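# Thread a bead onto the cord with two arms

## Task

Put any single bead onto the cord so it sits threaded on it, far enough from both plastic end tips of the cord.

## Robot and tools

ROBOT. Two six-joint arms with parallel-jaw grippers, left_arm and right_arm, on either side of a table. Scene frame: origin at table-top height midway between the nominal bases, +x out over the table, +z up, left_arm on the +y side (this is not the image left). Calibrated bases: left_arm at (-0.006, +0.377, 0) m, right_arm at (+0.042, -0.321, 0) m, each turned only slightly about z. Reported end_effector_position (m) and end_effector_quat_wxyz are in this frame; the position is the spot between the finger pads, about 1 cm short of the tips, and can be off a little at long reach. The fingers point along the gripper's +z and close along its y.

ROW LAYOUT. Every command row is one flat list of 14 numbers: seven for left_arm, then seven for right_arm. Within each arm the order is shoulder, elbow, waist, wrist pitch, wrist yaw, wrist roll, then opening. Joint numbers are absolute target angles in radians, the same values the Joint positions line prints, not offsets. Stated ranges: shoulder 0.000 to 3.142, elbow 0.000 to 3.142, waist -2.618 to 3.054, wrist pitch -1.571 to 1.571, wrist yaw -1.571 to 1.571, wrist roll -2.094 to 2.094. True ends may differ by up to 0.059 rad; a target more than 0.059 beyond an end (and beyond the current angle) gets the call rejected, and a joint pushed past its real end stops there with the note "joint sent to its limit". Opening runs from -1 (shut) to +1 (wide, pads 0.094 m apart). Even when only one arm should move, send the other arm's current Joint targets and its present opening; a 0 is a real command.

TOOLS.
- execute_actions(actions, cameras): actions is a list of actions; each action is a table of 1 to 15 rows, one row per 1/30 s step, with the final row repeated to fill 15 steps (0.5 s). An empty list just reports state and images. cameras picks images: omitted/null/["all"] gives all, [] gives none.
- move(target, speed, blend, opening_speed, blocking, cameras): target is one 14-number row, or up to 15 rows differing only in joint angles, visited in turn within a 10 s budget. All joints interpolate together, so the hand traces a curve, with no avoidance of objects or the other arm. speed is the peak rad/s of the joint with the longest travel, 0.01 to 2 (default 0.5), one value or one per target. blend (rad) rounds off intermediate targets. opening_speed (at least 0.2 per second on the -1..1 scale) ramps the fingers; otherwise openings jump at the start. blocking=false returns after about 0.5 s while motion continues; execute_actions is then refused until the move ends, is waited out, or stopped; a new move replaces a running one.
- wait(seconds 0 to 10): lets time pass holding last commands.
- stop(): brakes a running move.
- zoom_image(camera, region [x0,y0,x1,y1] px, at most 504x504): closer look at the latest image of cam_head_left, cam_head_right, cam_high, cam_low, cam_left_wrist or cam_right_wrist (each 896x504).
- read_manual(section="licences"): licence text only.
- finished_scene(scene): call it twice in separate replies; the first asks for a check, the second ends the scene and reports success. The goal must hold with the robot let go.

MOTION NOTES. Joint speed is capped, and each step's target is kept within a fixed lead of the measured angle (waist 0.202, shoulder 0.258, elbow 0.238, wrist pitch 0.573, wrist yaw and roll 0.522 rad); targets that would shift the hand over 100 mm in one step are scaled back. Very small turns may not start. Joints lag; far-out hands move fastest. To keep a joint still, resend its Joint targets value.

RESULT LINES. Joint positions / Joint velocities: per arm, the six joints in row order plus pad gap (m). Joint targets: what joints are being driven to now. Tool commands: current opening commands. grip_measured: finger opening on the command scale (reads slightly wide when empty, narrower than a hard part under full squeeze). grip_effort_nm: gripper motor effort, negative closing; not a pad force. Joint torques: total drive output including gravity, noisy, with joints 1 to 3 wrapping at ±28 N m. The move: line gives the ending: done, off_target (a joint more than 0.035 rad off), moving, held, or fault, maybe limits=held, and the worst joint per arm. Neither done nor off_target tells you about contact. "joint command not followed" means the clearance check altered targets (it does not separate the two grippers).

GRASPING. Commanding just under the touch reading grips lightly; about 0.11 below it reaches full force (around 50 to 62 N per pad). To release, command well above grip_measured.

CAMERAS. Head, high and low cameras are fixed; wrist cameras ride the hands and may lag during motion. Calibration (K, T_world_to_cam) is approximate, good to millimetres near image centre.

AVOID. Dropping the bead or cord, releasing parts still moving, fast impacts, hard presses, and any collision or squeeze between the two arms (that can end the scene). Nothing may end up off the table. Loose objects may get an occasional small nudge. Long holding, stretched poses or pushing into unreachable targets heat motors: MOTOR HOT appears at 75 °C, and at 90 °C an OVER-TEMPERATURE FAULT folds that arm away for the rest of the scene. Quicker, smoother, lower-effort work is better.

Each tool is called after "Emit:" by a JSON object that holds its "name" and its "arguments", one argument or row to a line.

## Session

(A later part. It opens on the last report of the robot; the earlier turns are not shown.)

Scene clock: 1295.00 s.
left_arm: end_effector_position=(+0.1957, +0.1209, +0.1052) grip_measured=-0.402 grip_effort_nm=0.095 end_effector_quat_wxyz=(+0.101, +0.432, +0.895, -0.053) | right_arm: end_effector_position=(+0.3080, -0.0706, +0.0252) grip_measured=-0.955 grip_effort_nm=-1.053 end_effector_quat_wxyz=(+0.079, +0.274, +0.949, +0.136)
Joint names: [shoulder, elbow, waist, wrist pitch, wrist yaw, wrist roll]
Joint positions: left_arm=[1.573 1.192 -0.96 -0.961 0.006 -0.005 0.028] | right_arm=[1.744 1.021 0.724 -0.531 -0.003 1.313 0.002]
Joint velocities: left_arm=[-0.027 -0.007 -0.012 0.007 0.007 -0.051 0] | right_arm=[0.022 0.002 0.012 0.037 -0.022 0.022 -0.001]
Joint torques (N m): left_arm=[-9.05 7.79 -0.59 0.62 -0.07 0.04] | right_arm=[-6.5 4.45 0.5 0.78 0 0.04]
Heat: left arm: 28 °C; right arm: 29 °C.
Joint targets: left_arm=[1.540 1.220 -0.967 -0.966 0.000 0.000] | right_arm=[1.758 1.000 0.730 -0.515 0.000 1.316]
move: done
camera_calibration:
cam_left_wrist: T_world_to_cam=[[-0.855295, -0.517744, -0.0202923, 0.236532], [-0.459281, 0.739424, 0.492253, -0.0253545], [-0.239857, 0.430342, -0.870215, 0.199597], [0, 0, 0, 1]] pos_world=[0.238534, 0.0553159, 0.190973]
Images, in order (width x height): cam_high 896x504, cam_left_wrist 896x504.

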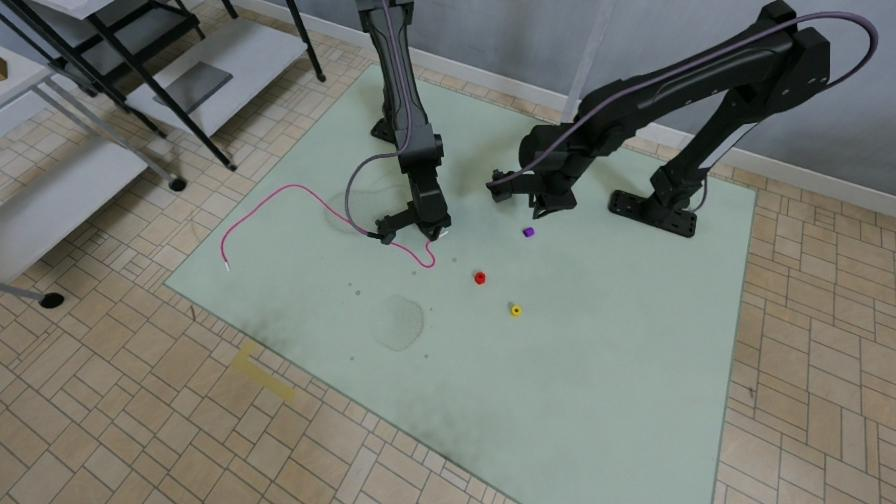

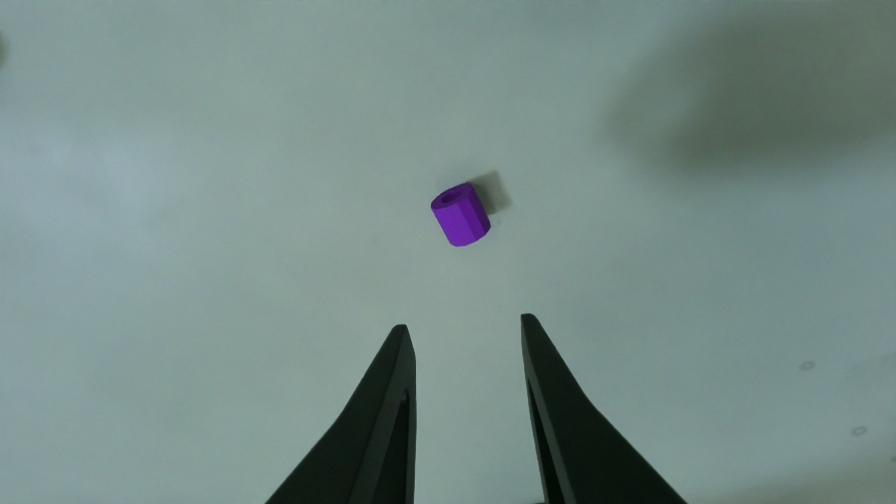

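Emit:
{"name": "execute_actions", "arguments": {
  "actions": []
}}

Scene clock: 1325.27 s.
left_arm: end_effector_position=(+0.1957, +0.1212, +0.1051) grip_measured=-0.402 grip_effort_nm=0.100 end_effector_quat_wxyz=(+0.101, +0.432, +0.895, -0.052) | right_arm: end_effector_position=(+0.3080, -0.0706, +0.0252) grip_measured=-0.955 grip_effort_nm=-1.057 end_effector_quat_wxyz=(+0.079, +0.274, +0.949, +0.136)
Joint names: [shoulder, elbow, waist, wrist pitch, wrist yaw, wrist roll]
Joint positions: left_arm=[1.573 1.192 -0.96 -0.962 0.005 -0.005 0.028] | right_arm=[1.744 1.021 0.724 -0.531 -0.003 1.313 0.002]
Joint velocities: left_arm=[0.012 0.002 -0.002 -0.037 0.037 0.022 0] | right_arm=[-0.012 0.002 -0.027 0.007 0.007 -0.081 -0.001]
Joint torques (N m): left_arm=[-9.03 7.76 -0.58 0.62 -0.06 0.03] | right_arm=[-6.48 4.37 0.5 0.79 0 0.04]
Heat: left arm: 29 °C; right arm: 29 °C.
Joint targets: left_arm=[1.540 1.220 -0.967 -0.966 0.000 0.000] | right_arm=[1.758 1.000 0.730 -0.515 0.000 1.316]
Tool commands: left_gripper/opening=-0.4 right_gripper/opening=-1.0
camera_calibration:
cam_left_wrist: T_world_to_cam=[[-0.855157, -0.517933, -0.0212578, 0.236796], [-0.459555, 0.738522, 0.493351, -0.0255342], [-0.239823, 0.431662, -0.869571, 0.199155], [0, 0, 0, 1]] pos_world=[0.238526, 0.0555345, 0.190811]
cam_right_wrist: T_world_to_cam=[[-0.579664, -0.754753, -0.307144, 0.134906], [-0.729072, 0.312043, 0.609165, 0.256356], [-0.363927, 0.577041, -0.73115, 0.287096], [0, 0, 0, 1]] pos_world=[0.369584, -0.14384, 0.0951826]

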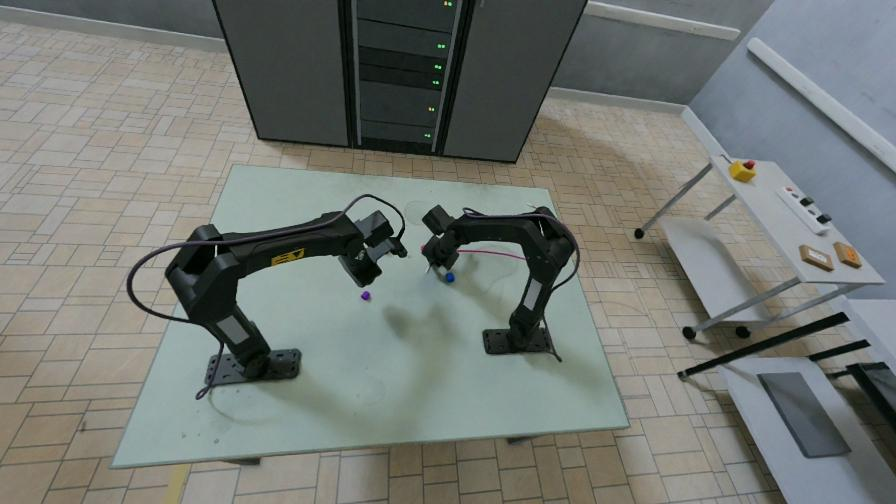

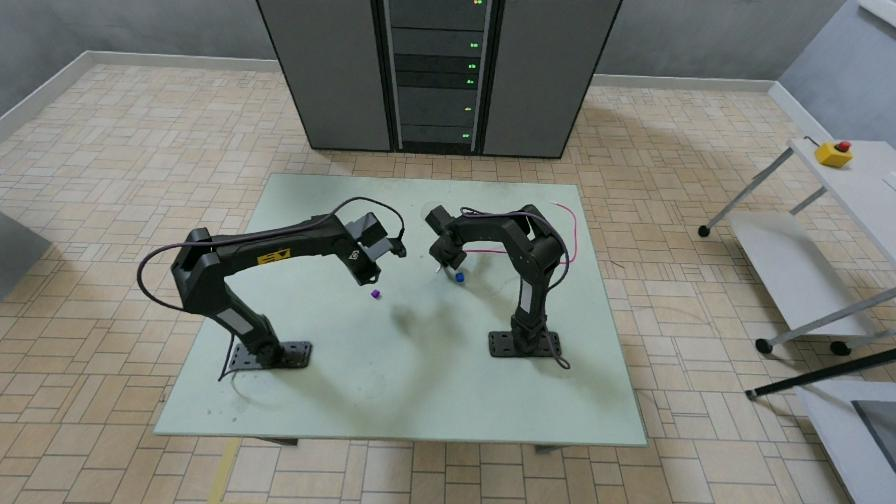

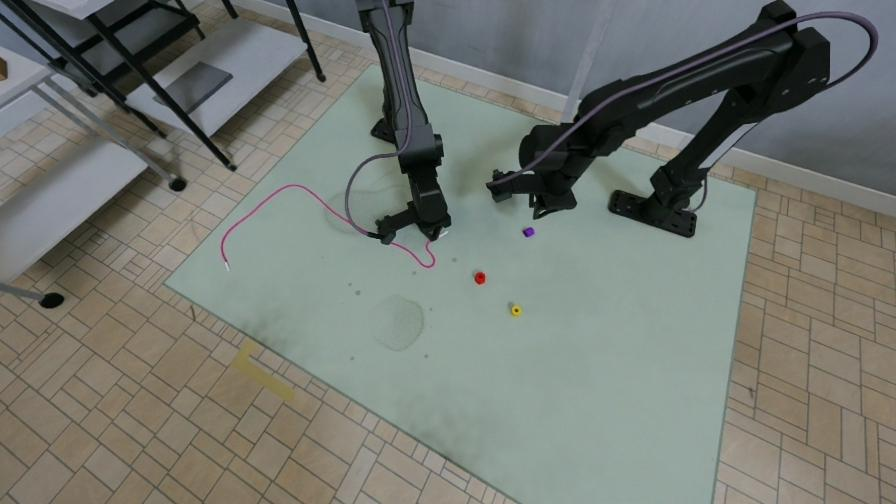

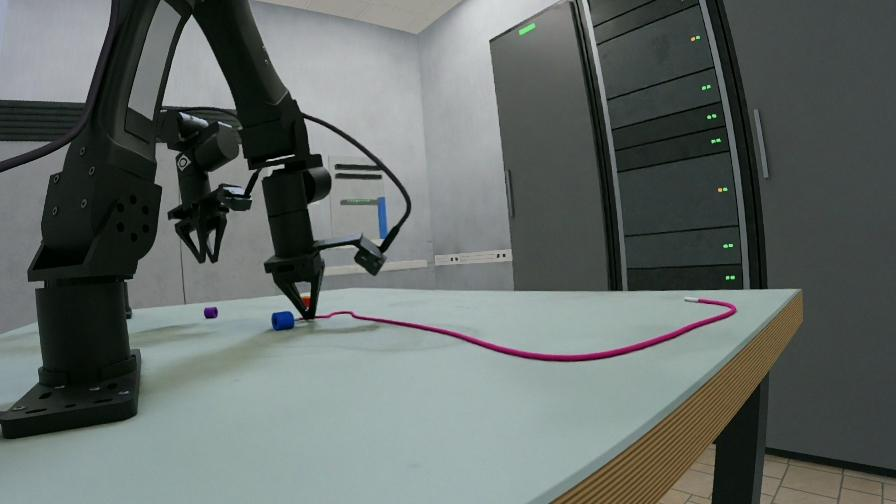

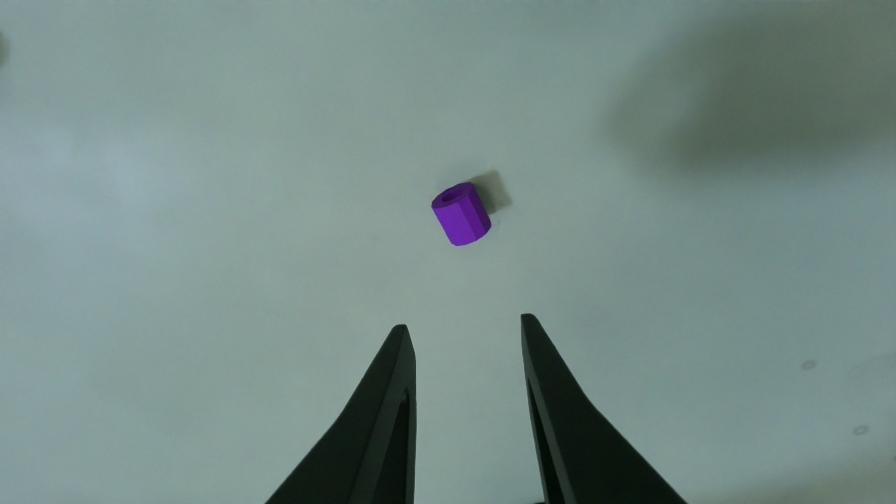

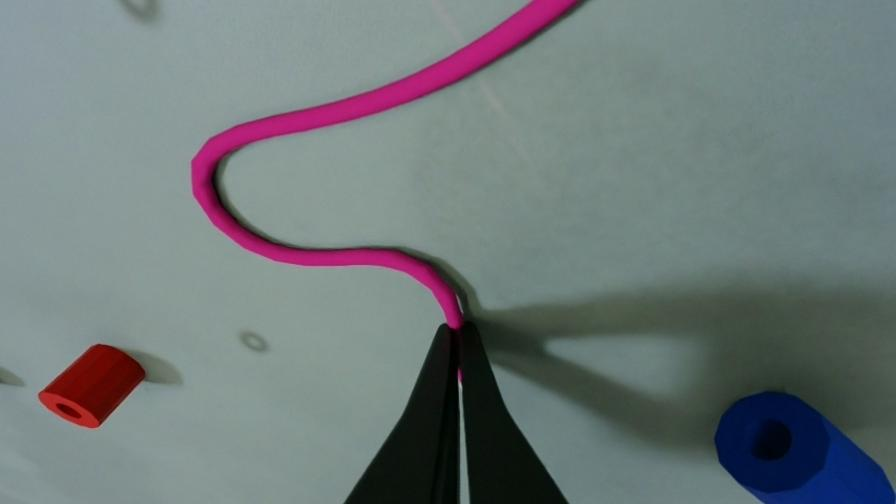

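Emit:
{"name": "move", "arguments": {
  "target": [1.54,1.22,-0.967,-0.966,0,0,-0.4,1.774,1.083,0.892,-0.54,0.0,1.472,-1],
  "speed": 0.1,
  "cameras": ["cam_right_wrist","cam_high"]
}}

Scene clock: 1347.63 s.
left_arm: end_effector_position=(+0.1957, +0.1212, +0.1051) grip_measured=-0.402 grip_effort_nm=0.095 end_effector_quat_wxyz=(+0.101, +0.432, +0.895, -0.052) | right_arm: end_effector_position=(+0.2686, -0.0245, +0.0285) grip_measured=-0.955 grip_effort_nm=-1.053 end_effector_quat_wxyz=(+0.058, +0.270, +0.949, +0.153)
Joint names: [shoulder, elbow, waist, wrist pitch, wrist yaw, wrist roll]
Joint positions: left_arm=[1.573 1.192 -0.96 -0.962 0.005 -0.005 0.028] | right_arm=[1.757 1.046 0.886 -0.531 -0.005 1.469 0.002]
Joint velocities: left_arm=[0.002 0.002 -0.012 -0.037 0.081 -0.066 0] | right_arm=[0.007 -0.002 -0.002 0.022 -0.007 0.007 0.001]
Joint torques (N m): left_arm=[-9.02 7.79 -0.59 0.63 -0.07 0.03] | right_arm=[-6.49 8.87 0.54 0.56 0.05 0.04]
Heat: left arm: 29 °C; right arm: 28 °C.
Joint targets: left_arm=[1.540 1.220 -0.967 -0.966 0.000 0.000] | right_arm=[1.774 1.083 0.892 -0.540 0.000 1.472]
move: off_target (right_arm); right_arm: the elbow is farthest, 0.037 rad from its target
camera_calibration:
cam_right_wrist: T_world_to_cam=[[-0.577593, -0.749782, -0.322822, 0.147864], [-0.715095, 0.273985, 0.643095, 0.205609], [-0.393733, 0.602295, -0.694417, 0.256225], [0, 0, 0, 1]] pos_world=[0.333319, -0.0997914, 0.0934345]
Images, in order (width x height): cam_high 896x504, cam_right_wrist 896x504.

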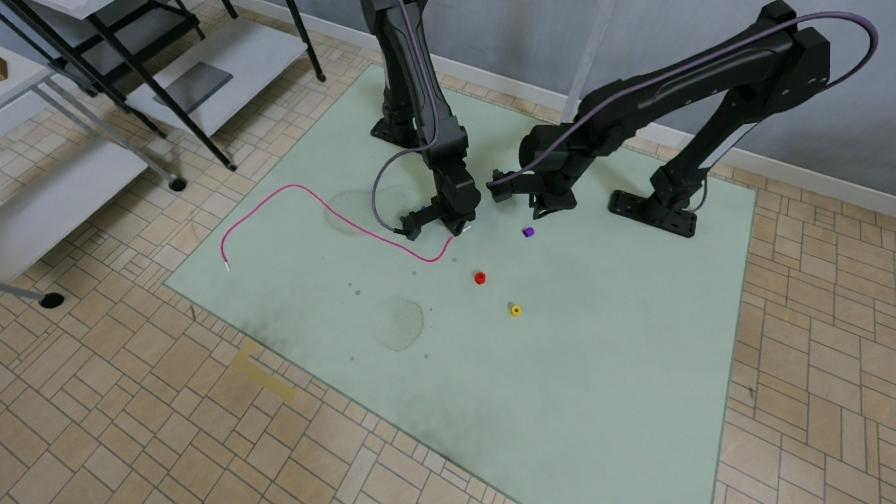

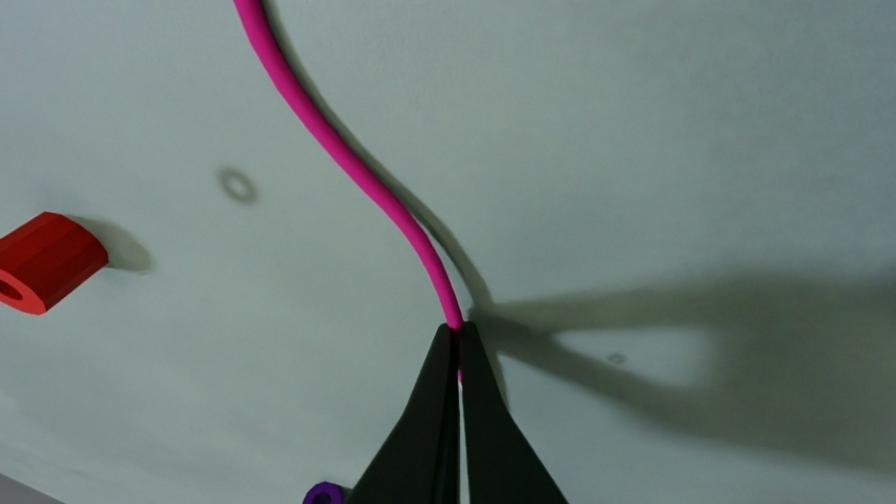

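Emit:
{"name": "move", "arguments": {
  "target": [1.54,1.22,-0.967,-0.966,0,0,-0.4,1.774,1.012,0.892,-0.54,0.0,1.10,-1],
  "speed": 0.2,
  "cameras": ["cam_right_wrist","cam_high"]
}}

Emit:
{"name": "zoom_image", "arguments": {
  "camera": "cam_high",
  "region": [380, 160, 560, 280]
}}

Scene clock: 1373.63 s.
left_arm: end_effector_position=(+0.1957, +0.1212, +0.1051) grip_measured=-0.402 grip_effort_nm=0.095 end_effector_quat_wxyz=(+0.101, +0.432, +0.895, -0.052) | right_arm: end_effector_position=(+0.2657, -0.0283, +0.0245) grip_measured=-0.955 grip_effort_nm=-1.053 end_effector_quat_wxyz=(+0.081, +0.096, +0.983, +0.134)
Joint names: [shoulder, elbow, waist, wrist pitch, wrist yaw, wrist roll]
Joint positions: left_arm=[1.573 1.192 -0.96 -0.962 0.005 -0.005 0.028] | right_arm=[1.757 1.033 0.886 -0.531 -0.005 1.108 0.002]
Joint velocities: left_arm=[-0.017 -0.002 -0.007 -0.066 -0.007 -0.022 0.001] | right_arm=[0.002 -0.012 -0.002 -0.022 0.11 0.022 -0.001]
Joint torques (N m): left_arm=[-9.03 7.77 -0.58 0.62 -0.06 0.03] | right_arm=[-6.39 4.37 0.54 0.53 0.03 -0.07]
Heat: left arm: 29 °C; right arm: 28 °C.
Joint targets: left_arm=[1.540 1.220 -0.967 -0.966 0.000 0.000] | right_arm=[1.774 1.012 0.892 -0.540 0.000 1.100]
move: done
camera_calibration:
cam_right_wrist: T_world_to_cam=[[-0.26316, -0.919602, -0.291683, 0.0529992], [-0.823054, 0.0562683, 0.565169, 0.231616], [-0.503318, 0.388801, -0.77169, 0.279507], [0, 0, 0, 1]] pos_world=[0.345261, -0.0729672, 0.10025]
Images, in order (width x height): cam_high 896x504, cam_right_wrist 896x504.

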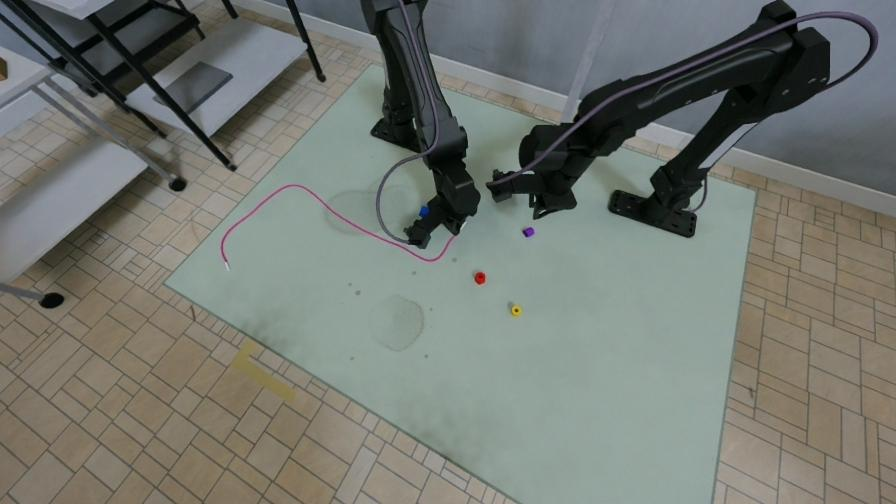

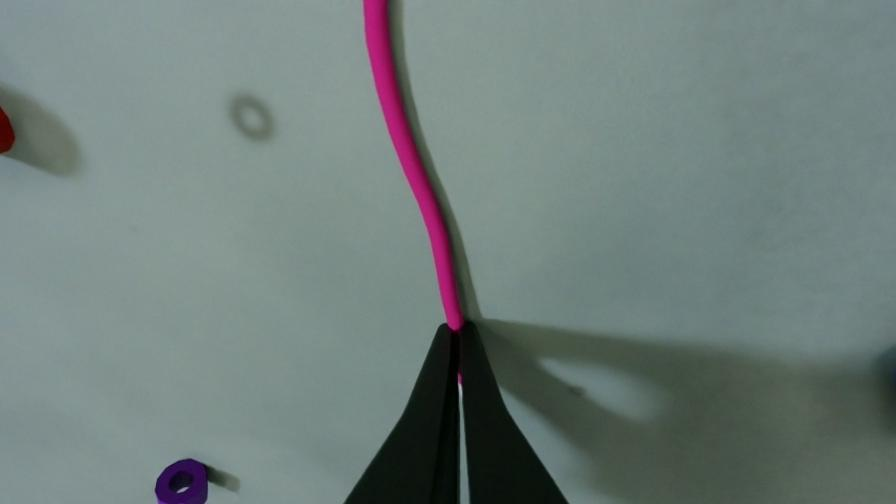

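Scaled by 2.800 from the camera's 896x504 image, which has a finer 1280x720 frame.

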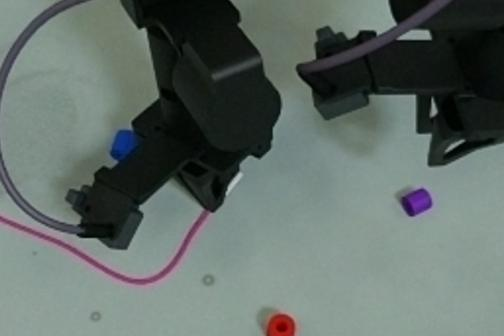

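Emit:
{"name": "move", "arguments": {
  "target": [1.54,1.22,-0.967,-0.966,0,0,-0.4,1.774,1.012,0.892,-0.54,0.0,1.10,-0.65],
  "opening_speed": 0.4,
  "cameras": ["cam_right_wrist"]
}}

Emit:
{"name": "move", "arguments": {
  "target": [1.54,1.22,-0.967,-0.966,0,0,-0.4,1.812,1.107,0.838,-0.52,0.0,1.06,-0.65],
  "speed": 0.1,
  "cameras": ["cam_right_wrist"]
}}

Scene clock: 1390.30 s.
left_arm: end_effector_position=(+0.1957, +0.1212, +0.1051) grip_measured=-0.402 grip_effort_nm=0.100 end_effector_quat_wxyz=(+0.101, +0.432, +0.895, -0.052) | right_arm: end_effector_position=(+0.2665, -0.0244, +0.0257) grip_measured=-0.653 grip_effort_nm=0.154 end_effector_quat_wxyz=(+0.081, +0.094, +0.982, +0.143)
Joint names: [shoulder, elbow, waist, wrist pitch, wrist yaw, wrist roll]
Joint positions: left_arm=[1.573 1.192 -0.96 -0.962 0.005 -0.005 0.028] | right_arm=[1.757 1.033 0.886 -0.516 -0.014 1.107 0.016]
Joint velocities: left_arm=[0.017 -0.007 -0.002 -0.022 -0.007 0.007 0] | right_arm=[-0.002 0.002 0.012 -0.007 0.022 0.051 0]
Joint torques (N m): left_arm=[-9.03 7.76 -0.61 0.62 -0.06 0.03] | right_arm=[-6.43 4.44 0.57 0.41 0.12 -0.07]
Heat: left arm: 29 °C; right arm: 28 °C.
Joint targets: left_arm=[1.540 1.220 -0.967 -0.966 0.000 0.000] | right_arm=[1.774 1.012 0.892 -0.540 0.000 1.100]
move: done
camera_calibration:
cam_right_wrist: T_world_to_cam=[[-0.258718, -0.915551, -0.307947, 0.0563924], [-0.824518, 0.0432312, 0.564181, 0.231484], [-0.503224, 0.399872, -0.766073, 0.279443], [0, 0, 0, 1]] pos_world=[0.346075, -0.0701186, 0.100841]
Images, in order (width x height): cam_right_wrist 896x504.

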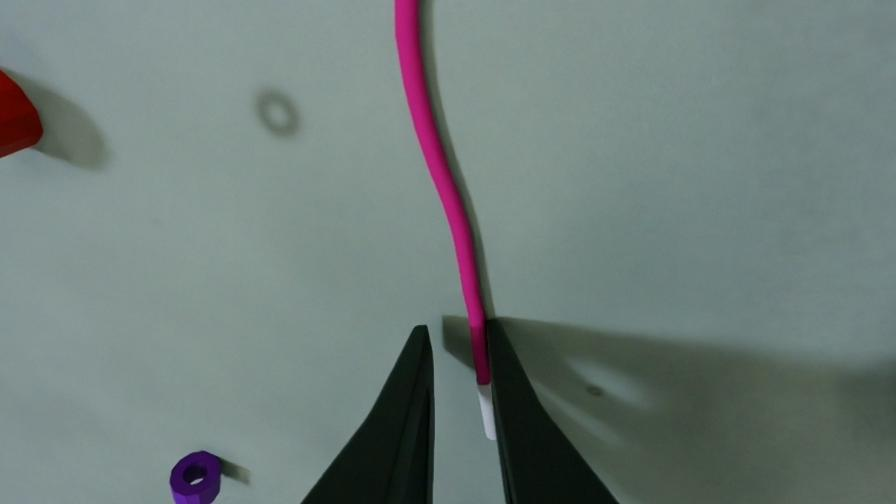

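Scene clock: 1391.63 s.
left_arm: end_effector_position=(+0.1957, +0.1212, +0.1051) grip_measured=-0.402 grip_effort_nm=0.095 end_effector_quat_wxyz=(+0.101, +0.432, +0.895, -0.052) | right_arm: end_effector_position=(+0.2848, -0.0238, +0.0269) grip_measured=-0.653 grip_effort_nm=0.134 end_effector_quat_wxyz=(+0.088, +0.094, +0.981, +0.145)
Joint names: [shoulder, elbow, waist, wrist pitch, wrist yaw, wrist roll]
Joint positions: left_arm=[1.573 1.192 -0.96 -0.962 0.005 -0.005 0.028] | right_arm=[1.789 1.075 0.848 -0.516 -0.018 1.069 0.016]
Joint velocities: left_arm=[-0.017 0.002 -0.002 -0.051 -0.007 -0.007 -0.001] | right_arm=[0.007 -0.012 -0.012 0.081 -0.022 0.037 0]
Joint torques (N m): left_arm=[-9.03 7.77 -0.58 0.62 -0.06 0.04] | right_arm=[-6.39 8.46 -0.87 0.63 0.15 -0.08]
Heat: left arm: 29 °C; right arm: 28 °C.
Joint targets: left_arm=[1.540 1.220 -0.967 -0.966 0.000 0.000] | right_arm=[1.812 1.107 0.838 -0.520 0.000 1.060]
move: done
camera_calibration:
cam_right_wrist: T_world_to_cam=[[-0.254966, -0.914671, -0.313639, 0.061218], [-0.832282, 0.0424727, 0.552722, 0.248326], [-0.492238, 0.401962, -0.772094, 0.286398], [0, 0, 0, 1]] pos_world=[0.363262, -0.0696737, 0.103071]
Images, in order (width x height): cam_right_wrist 896x504.

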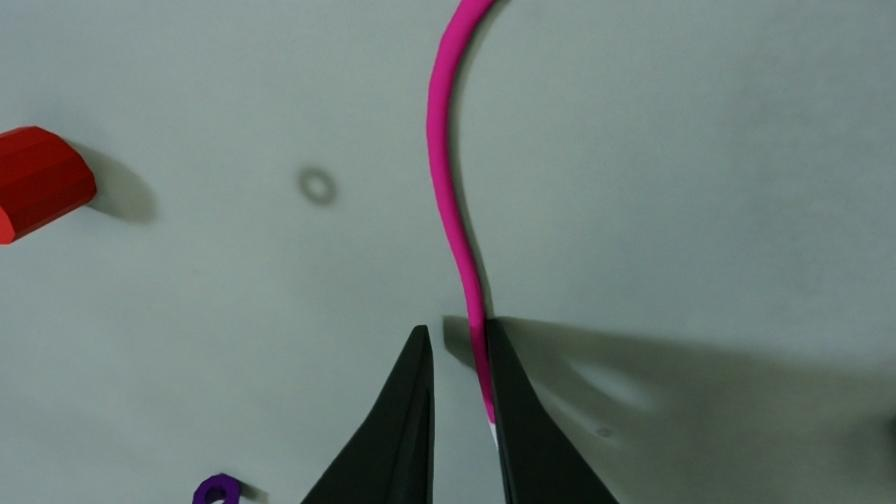

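Emit:
{"name": "move", "arguments": {
  "target": [1.54,1.22,-0.967,-0.966,0,0,-0.4,1.812,1.040,0.838,-0.52,0.0,1.06,-0.65],
  "speed": 0.1,
  "cameras": []
}}

Emit:
{"name": "move", "arguments": {
  "target": [1.54,1.22,-0.967,-0.966,0,0,-0.4,1.812,1.040,0.838,-0.52,0.0,1.06,-1],
  "opening_speed": 0.3,
  "cameras": ["cam_right_wrist"]
}}

Scene clock: 1398.90 s.
left_arm: end_effector_position=(+0.1957, +0.1212, +0.1051) grip_measured=-0.402 grip_effort_nm=0.100 end_effector_quat_wxyz=(+0.101, +0.432, +0.895, -0.052) | right_arm: end_effector_position=(+0.2846, -0.0240, +0.0263) grip_measured=-0.653 grip_effort_nm=0.134 end_effector_quat_wxyz=(+0.088, +0.093, +0.981, +0.145)
Joint names: [shoulder, elbow, waist, wrist pitch, wrist yaw, wrist roll]
Joint positions: left_arm=[1.573 1.192 -0.96 -0.962 0.005 -0.005 0.028] | right_arm=[1.789 1.072 0.848 -0.514 -0.018 1.067 0.016]
Joint velocities: left_arm=[0.017 -0.017 -0.007 -0.007 -0.081 0.007 -0.001] | right_arm=[-0.002 -0.002 0.002 -0.095 0.022 0.022 -0.001]
Joint torques (N m): left_arm=[-9.03 7.76 -0.58 0.63 -0.06 0.04] | right_arm=[-6.34 3.59 -0.81 0.63 0.16 -0.07]
Heat: left arm: 29 °C; right arm: 28 °C.
Joint targets: left_arm=[1.540 1.220 -0.967 -0.966 0.000 0.000] | right_arm=[1.812 1.040 0.838 -0.520 0.000 1.060]
move: done
No camera images: "cameras" was empty.

Scene clock: 1400.33 s.
left_arm: end_effector_position=(+0.1957, +0.1212, +0.1051) grip_measured=-0.402 grip_effort_nm=0.095 end_effector_quat_wxyz=(+0.101, +0.432, +0.895, -0.052) | right_arm: end_effector_position=(+0.2838, -0.0253, +0.0251) grip_measured=-0.965 grip_effort_nm=-0.994 end_effector_quat_wxyz=(+0.088, +0.093, +0.982, +0.142)
Joint names: [shoulder, elbow, waist, wrist pitch, wrist yaw, wrist roll]
Joint positions: left_arm=[1.573 1.192 -0.96 -0.962 0.005 -0.005 0.028] | right_arm=[1.789 1.068 0.848 -0.514 -0.016 1.067 0.002]
Joint velocities: left_arm=[-0.012 -0.007 -0.012 -0.081 -0.051 0.007 -0.001] | right_arm=[0.022 -0.007 -0.017 -0.007 -0.066 0.007 0]
Joint torques (N m): left_arm=[-9.05 7.77 -0.58 0.62 -0.06 0.03] | right_arm=[-6.32 3.93 -0.81 0.6 0.12 -0.05]
Heat: left arm: 29 °C; right arm: 28 °C.
Joint targets: left_arm=[1.540 1.220 -0.967 -0.966 0.000 0.000] | right_arm=[1.812 1.040 0.838 -0.520 0.000 1.060]
move: done
camera_calibration:
cam_right_wrist: T_world_to_cam=[[-0.254555, -0.916384, -0.308936, 0.0586798], [-0.831535, 0.0443187, 0.553702, 0.248417], [-0.493712, 0.397839, -0.773287, 0.285486], [0, 0, 0, 1]] pos_world=[0.362452, -0.0708135, 0.101342]
Images, in order (width x height): cam_right_wrist 896x504.

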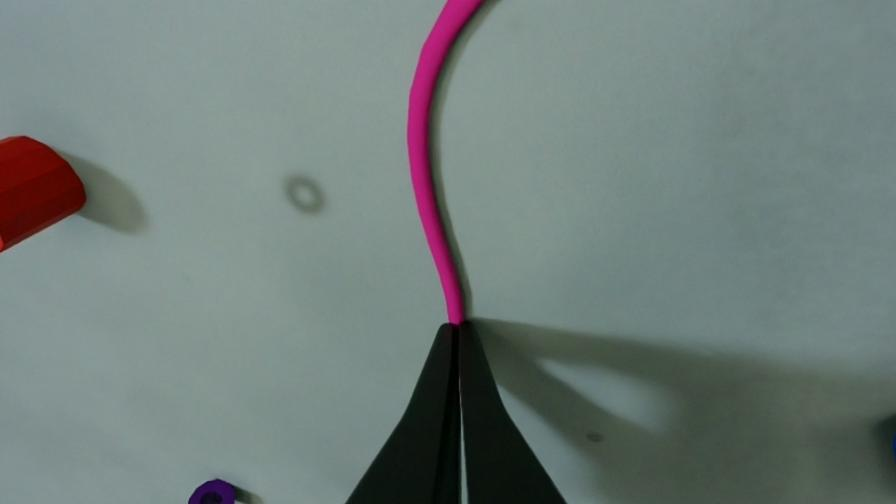

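Emit:
{"name": "move", "arguments": {
  "target": [1.54,1.22,-0.967,-0.966,0,0,-0.4,1.812,1.040,0.838,-0.52,0.0,1.06,-0.7],
  "opening_speed": 0.5,
  "cameras": []
}}

Emit:
{"name": "move", "arguments": {
  "target": [1.54,1.22,-0.967,-0.966,0,0,-0.4,1.812,1.028,0.838,-0.52,0.0,1.06,-0.7],
  "speed": 0.1,
  "cameras": []
}}

Emit:
{"name": "move", "arguments": {
  "target": [1.54,1.22,-0.967,-0.966,0,0,-0.4,1.812,1.028,0.838,-0.52,0.0,1.06,-1],
  "opening_speed": 0.3,
  "cameras": ["cam_right_wrist","cam_low"]
}}

Emit:
{"name": "zoom_image", "arguments": {
  "camera": "cam_low",
  "region": [240, 270, 360, 340]
}}

Scene clock: 1414.47 s.
left_arm: end_effector_position=(+0.1957, +0.1212, +0.1051) grip_measured=-0.402 grip_effort_nm=0.100 end_effector_quat_wxyz=(+0.101, +0.432, +0.895, -0.052) | right_arm: end_effector_position=(+0.2861, -0.0228, +0.0263) grip_measured=-0.703 grip_effort_nm=0.154 end_effector_quat_wxyz=(+0.092, +0.093, +0.980, +0.148)
Joint names: [shoulder, elbow, waist, wrist pitch, wrist yaw, wrist roll]
Joint positions: left_arm=[1.573 1.192 -0.96 -0.962 0.005 -0.005 0.028] | right_arm=[1.789 1.068 0.848 -0.5 -0.016 1.067 0.014]
Joint velocities: left_arm=[-0.012 -0.007 0.002 -0.037 -0.081 0.022 0.001] | right_arm=[0.002 -0.012 -0.002 -0.037 -0.066 -0.037 0.001]
Joint torques (N m): left_arm=[-9.02 7.76 -0.59 0.62 -0.06 0.04] | right_arm=[-6.32 3.89 -0.8 0.49 0.14 -0.04]
Heat: left arm: 29 °C; right arm: 28 °C.
Joint targets: left_arm=[1.540 1.220 -0.967 -0.966 0.000 0.000] | right_arm=[1.812 1.040 0.838 -0.520 0.000 1.060]
move: done
No camera images: "cameras" was empty.

Scene clock: 1415.17 s.
left_arm: end_effector_position=(+0.1957, +0.1212, +0.1051) grip_measured=-0.402 grip_effort_nm=0.100 end_effector_quat_wxyz=(+0.101, +0.432, +0.895, -0.052) | right_arm: end_effector_position=(+0.2861, -0.0228, +0.0263) grip_measured=-0.703 grip_effort_nm=0.149 end_effector_quat_wxyz=(+0.092, +0.093, +0.980, +0.148)
Joint names: [shoulder, elbow, waist, wrist pitch, wrist yaw, wrist roll]
Joint positions: left_arm=[1.573 1.192 -0.96 -0.962 0.005 -0.005 0.028] | right_arm=[1.789 1.068 0.848 -0.5 -0.016 1.067 0.014]
Joint velocities: left_arm=[0.002 0.012 0.002 -0.095 0.095 -0.037 0] | right_arm=[0.002 0.002 -0.002 -0.007 -0.037 0.037 0.001]
Joint torques (N m): left_arm=[-9.03 7.79 -0.59 0.62 -0.06 0.04] | right_arm=[-6.37 3.06 -0.83 0.49 0.13 -0.05]
Heat: left arm: 29 °C; right arm: 28 °C.
Joint targets: left_arm=[1.540 1.220 -0.967 -0.966 0.000 0.000] | right_arm=[1.812 1.028 0.838 -0.520 0.000 1.060]
move: off_target (right_arm); right_arm: the elbow is farthest, 0.040 rad from its target
No camera images: "cameras" was empty.

Scene clock: 1416.43 s.
left_arm: end_effector_position=(+0.1957, +0.1212, +0.1051) grip_measured=-0.402 grip_effort_nm=0.105 end_effector_quat_wxyz=(+0.101, +0.432, +0.895, -0.052) | right_arm: end_effector_position=(+0.2844, -0.0248, +0.0248) grip_measured=-0.965 grip_effort_nm=-0.989 end_effector_quat_wxyz=(+0.089, +0.093, +0.981, +0.144)
Joint names: [shoulder, elbow, waist, wrist pitch, wrist yaw, wrist roll]
Joint positions: left_arm=[1.573 1.192 -0.96 -0.962 0.005 -0.005 0.028] | right_arm=[1.789 1.066 0.848 -0.507 -0.016 1.067 0.002]
Joint velocities: left_arm=[-0.012 -0.007 -0.002 -0.007 0.022 -0.007 0] | right_arm=[0.007 -0.007 0.017 -0.007 -0.022 -0.007 -0.001]
Joint torques (N m): left_arm=[-9.03 7.77 -0.59 0.63 -0.06 0.04] | right_arm=[-6.45 3.1 -0.83 0.56 0.13 -0.04]
Heat: left arm: 29 °C; right arm: 28 °C.
Joint targets: left_arm=[1.540 1.220 -0.967 -0.966 0.000 0.000] | right_arm=[1.812 1.028 0.838 -0.520 0.000 1.060]
move: off_target (right_arm); right_arm: the elbow is farthest, 0.038 rad from its target
camera_calibration:
cam_right_wrist: T_world_to_cam=[[-0.253312, -0.915447, -0.312714, 0.0590086], [-0.833374, 0.0423533, 0.551084, 0.249504], [-0.491244, 0.400204, -0.773638, 0.284732], [0, 0, 0, 1]] pos_world=[0.36275, -0.0704987, 0.101234]
Images, in order (width x height): cam_low 896x504, cam_right_wrist 896x504.

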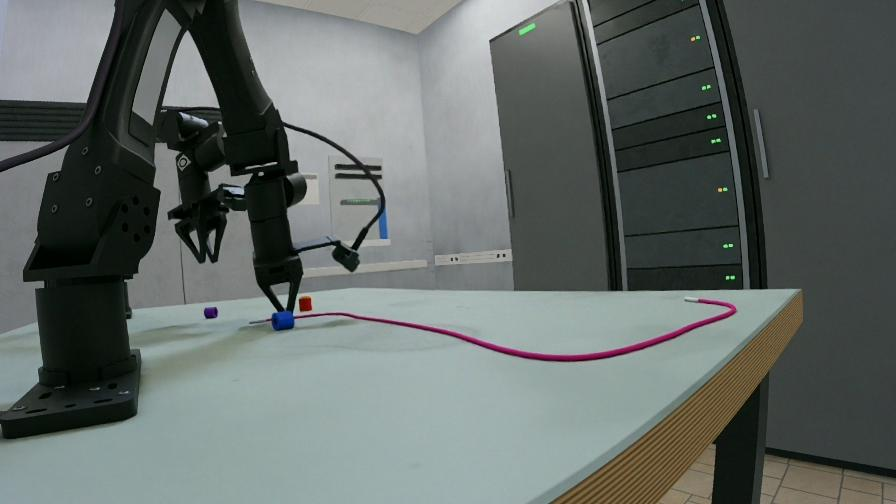

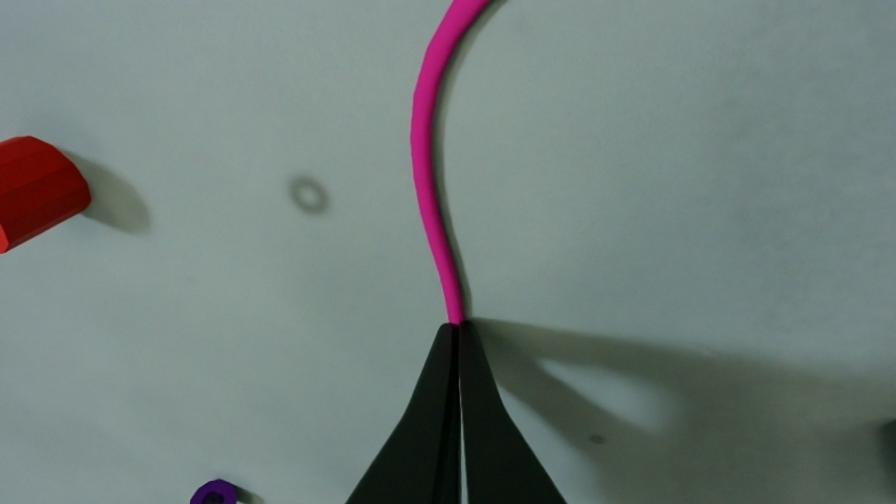

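Scaled by 4.200 from the camera's 896x504 image, which has a finer 1280x720 frame.

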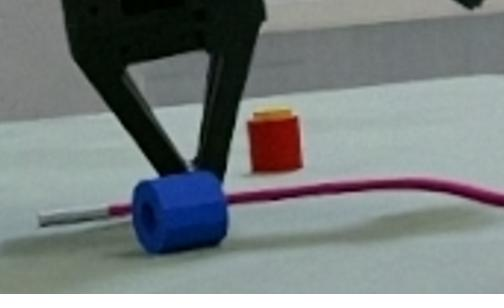

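Emit:
{"name": "move", "arguments": {
  "target": [
    [1.54,1.22,-0.967,-0.966,0,0,-0.4,1.66,1.07,0.838,-0.50,0.0,1.06,-1],
    [1.54,1.22,-0.967,-0.966,0,0,-0.4,1.508,0.68,0.625,0.276,0.058,1.317,-1]
  ],
  "speed": 0.35,
  "cameras": ["cam_right_wrist","cam_low","cam_high"]
}}

Emit:
{"name": "zoom_image", "arguments": {
  "camera": "cam_low",
  "region": [240, 220, 400, 320]
}}

Scene clock: 1433.57 s.
left_arm: end_effector_position=(+0.1957, +0.1212, +0.1051) grip_measured=-0.402 grip_effort_nm=0.100 end_effector_quat_wxyz=(+0.101, +0.432, +0.895, -0.052) | right_arm: end_effector_position=(+0.3833, -0.0652, +0.1024) grip_measured=-0.988 grip_effort_nm=-0.686 end_effector_quat_wxyz=(+0.275, +0.295, +0.830, +0.384)
Joint names: [shoulder, elbow, waist, wrist pitch, wrist yaw, wrist roll]
Joint positions: left_arm=[1.573 1.192 -0.96 -0.962 0.005 -0.005 0.028] | right_arm=[1.541 0.7 0.632 0.254 0.043 1.319 0.001]
Joint velocities: left_arm=[0.002 -0.007 -0.002 -0.081 -0.037 -0.037 0] | right_arm=[-0.007 0.012 0.012 -0.037 -0.037 -0.037 0]
Joint torques (N m): left_arm=[-9.03 7.77 -0.61 0.63 -0.06 0.03] | right_arm=[-8.8 4.88 -0.55 1.79 0.13 -0.01]
Heat: left arm: 29 °C; right arm: 29 °C.
Joint targets: left_arm=[1.540 1.220 -0.967 -0.966 0.000 0.000] | right_arm=[1.508 0.680 0.625 0.276 0.058 1.317]
move: done
camera_calibration:
cam_right_wrist: T_world_to_cam=[[-0.344837, -0.457373, -0.819693, 0.188194], [-0.936109, 0.231937, 0.264396, 0.371964], [0.0691895, 0.858496, -0.508131, 0.197409], [0, 0, 0, 1]] pos_world=[0.399437, -0.169672, 0.156225]
Images, in order (width x height): cam_high 896x504, cam_low 896x504, cam_right_wrist 896x504.

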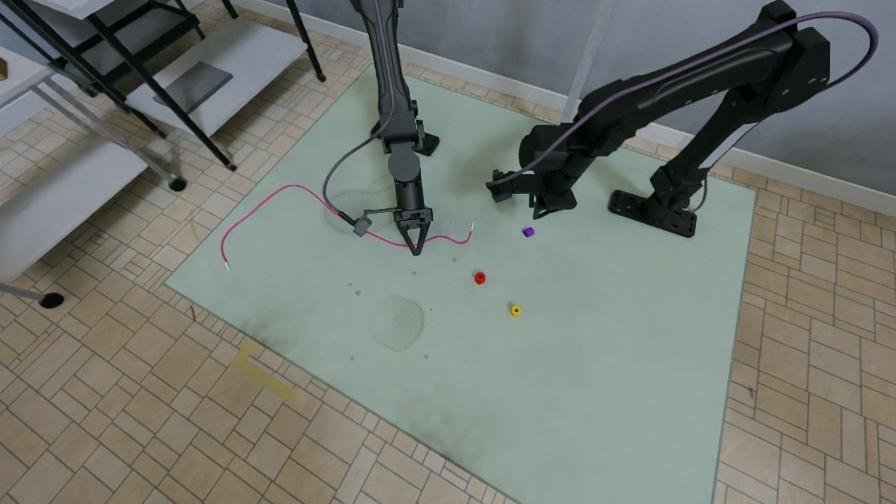

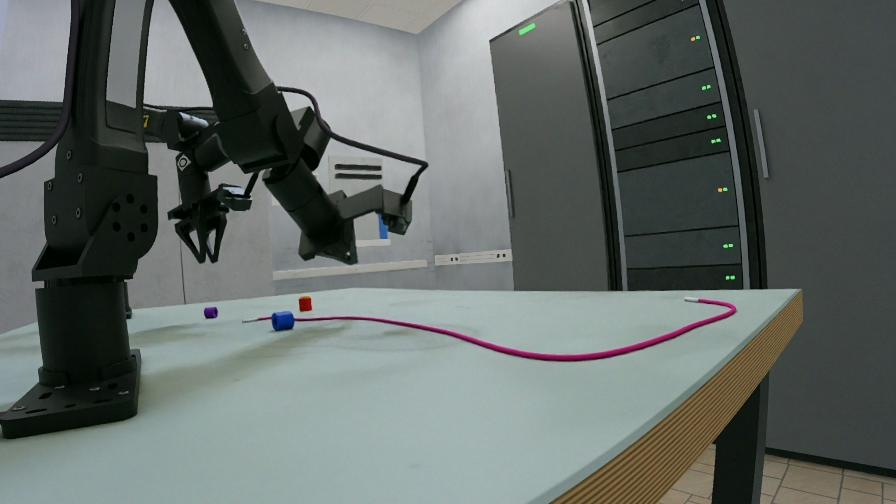

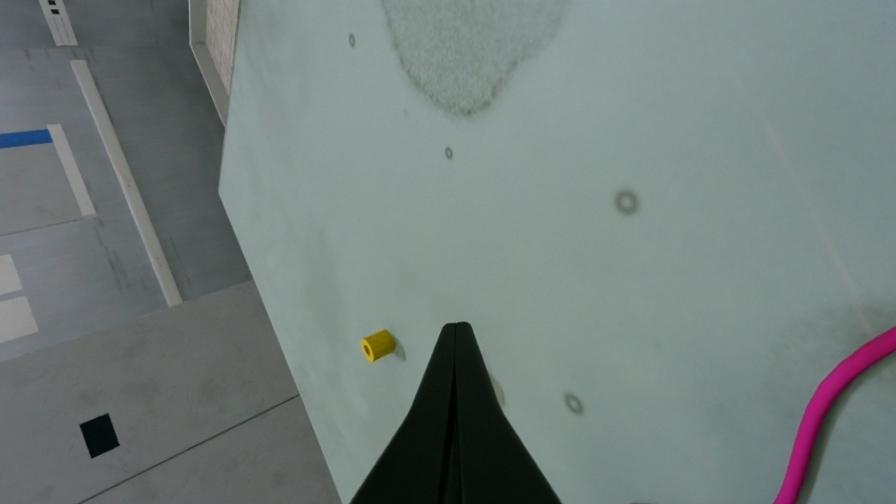

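Scaled by 3.150 from the camera's 896x504 image, which has a finer 1280x720 frame.

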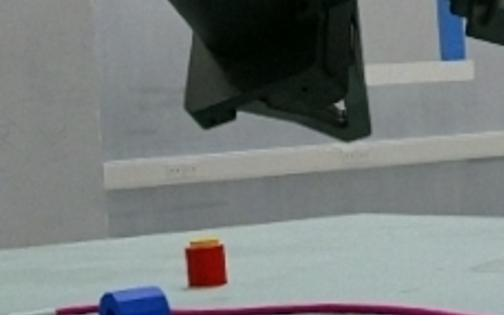

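Emit:
{"name": "move", "arguments": {
  "target": [1.54,1.22,-0.967,-0.966,0,0,-0.4,1.68,1.07,0.838,-0.58,0.0,1.06,-0.65],
  "speed": 0.4,
  "cameras": ["cam_right_wrist","cam_high"]
}}

Emit:
{"name": "zoom_image", "arguments": {
  "camera": "cam_high",
  "region": [380, 160, 560, 280]
}}

Scene clock: 1443.23 s.
left_arm: end_effector_position=(+0.1957, +0.1212, +0.1051) grip_measured=-0.402 grip_effort_nm=0.095 end_effector_quat_wxyz=(+0.101, +0.432, +0.895, -0.052) | right_arm: end_effector_position=(+0.2815, -0.0418, +0.0534) grip_measured=-0.653 grip_effort_nm=0.129 end_effector_quat_wxyz=(+0.106, +0.102, +0.977, +0.153)
Joint names: [shoulder, elbow, waist, wrist pitch, wrist yaw, wrist roll]
Joint positions: left_arm=[1.573 1.192 -0.96 -0.962 0.005 -0.005 0.028] | right_arm=[1.665 1.031 0.832 -0.562 0.001 1.068 0.016]
Joint velocities: left_arm=[-0.012 -0.007 0.002 0.051 0.022 0.007 0] | right_arm=[-0.017 -0.017 -0.002 0.022 -0.051 0.051 -0.002]
Joint torques (N m): left_arm=[-9.03 7.75 -0.59 0.63 -0.06 0.03] | right_arm=[-5.97 9.24 0.55 0.54 -0.02 -0.08]
Heat: left arm: 29 °C; right arm: 29 °C.
Joint targets: left_arm=[1.540 1.220 -0.967 -0.966 0.000 0.000] | right_arm=[1.680 1.070 0.838 -0.580 0.000 1.060]
move: off_target (right_arm); right_arm: the elbow is farthest, 0.039 rad from its target
camera_calibration:
cam_right_wrist: T_world_to_cam=[[-0.262828, -0.904301, -0.336395, 0.0560173], [-0.850378, 0.0523957, 0.523557, 0.238751], [-0.455827, 0.423669, -0.782769, 0.3037], [0, 0, 0, 1]] pos_world=[0.356186, -0.090521, 0.131571]
Images, in order (width x height): cam_high 896x504, cam_right_wrist 896x504.

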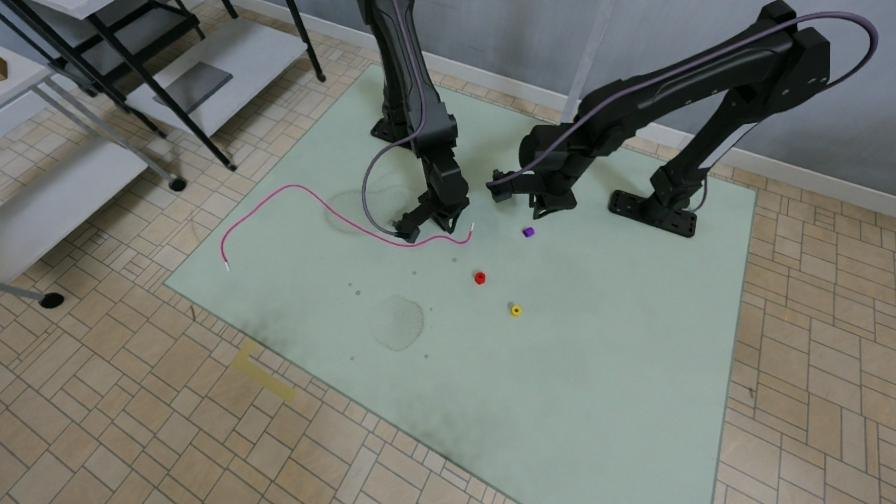

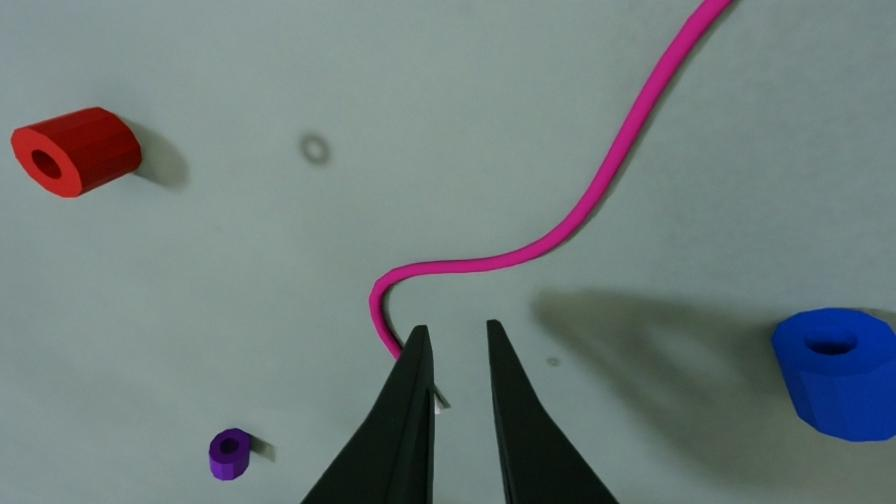

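Scaled by 2.800 from the camera's 896x504 image, which has a finer 1280x720 frame.

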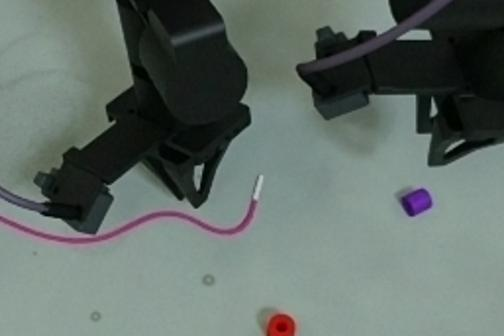

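Emit:
{"name": "move", "arguments": {
  "target": [
    [1.54,1.22,-0.6,-0.966,0,0,-0.4,1.76,1.11,0.981,-0.542,0.0,0.86,-0.65],
    [1.54,1.22,-0.6,-0.966,0,0,-0.4,1.80,1.125,0.981,-0.542,0.0,0.86,-0.65]
  ],
  "speed": 0.3,
  "cameras": ["cam_right_wrist"]
}}

Scene clock: 1492.80 s.
left_arm: end_effector_position=(+0.2725, +0.2081, +0.1051) grip_measured=-0.402 grip_effort_nm=0.095 end_effector_quat_wxyz=(+0.109, +0.267, +0.957, -0.032) | right_arm: end_effector_position=(+0.2446, -0.0018, +0.0278) grip_measured=-0.653 grip_effort_nm=0.129 end_effector_quat_wxyz=(+0.092, -0.067, +0.986, +0.125)
Joint names: [shoulder, elbow, waist, wrist pitch, wrist yaw, wrist roll]
Joint positions: left_arm=[1.573 1.192 -0.604 -0.962 0.002 -0.004 0.028] | right_arm=[1.787 1.087 0.975 -0.559 0 0.868 0.016]
Joint velocities: left_arm=[0.002 0.002 0.002 -0.007 0.066 0.007 0.001] | right_arm=[-0.007 0.007 -0.007 -0.037 0.037 0.022 0]
Joint torques (N m): left_arm=[-9.02 7.76 0.34 0.62 -0.03 0.04] | right_arm=[-7.04 8.88 0.5 0.79 -0.03 -0.03]
Heat: left arm: 29 °C; right arm: 28 °C.
Joint targets: left_arm=[1.540 1.220 -0.600 -0.966 0.000 0.000] | right_arm=[1.800 1.125 0.981 -0.542 0.000 0.860]
move: off_target (right_arm); right_arm: the elbow is farthest, 0.038 rad from its target
camera_calibration:
cam_right_wrist: T_world_to_cam=[[0.0553124, -0.966052, -0.252357, -0.00630217], [-0.836824, -0.182726, 0.516078, 0.215105], [-0.54467, 0.182633, -0.818523, 0.272218], [0, 0, 0, 1]] pos_world=[0.328623, -0.016499, 0.110215]
Images, in order (width x height): cam_right_wrist 896x504.

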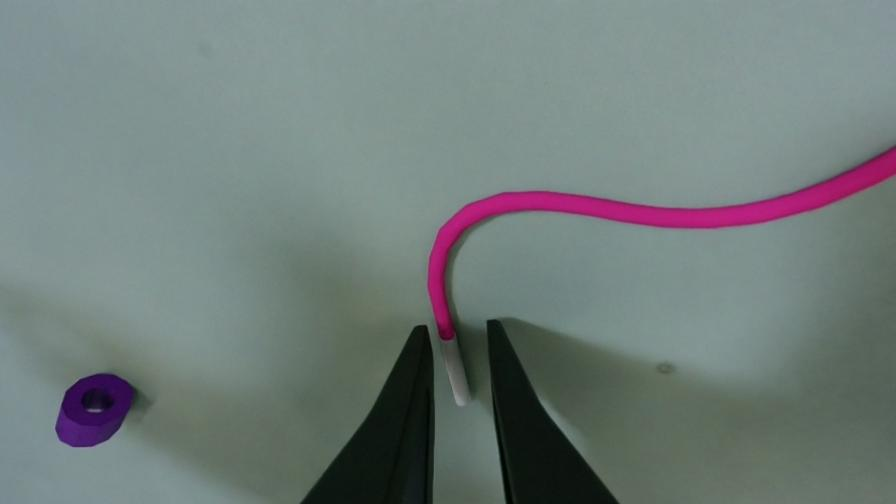

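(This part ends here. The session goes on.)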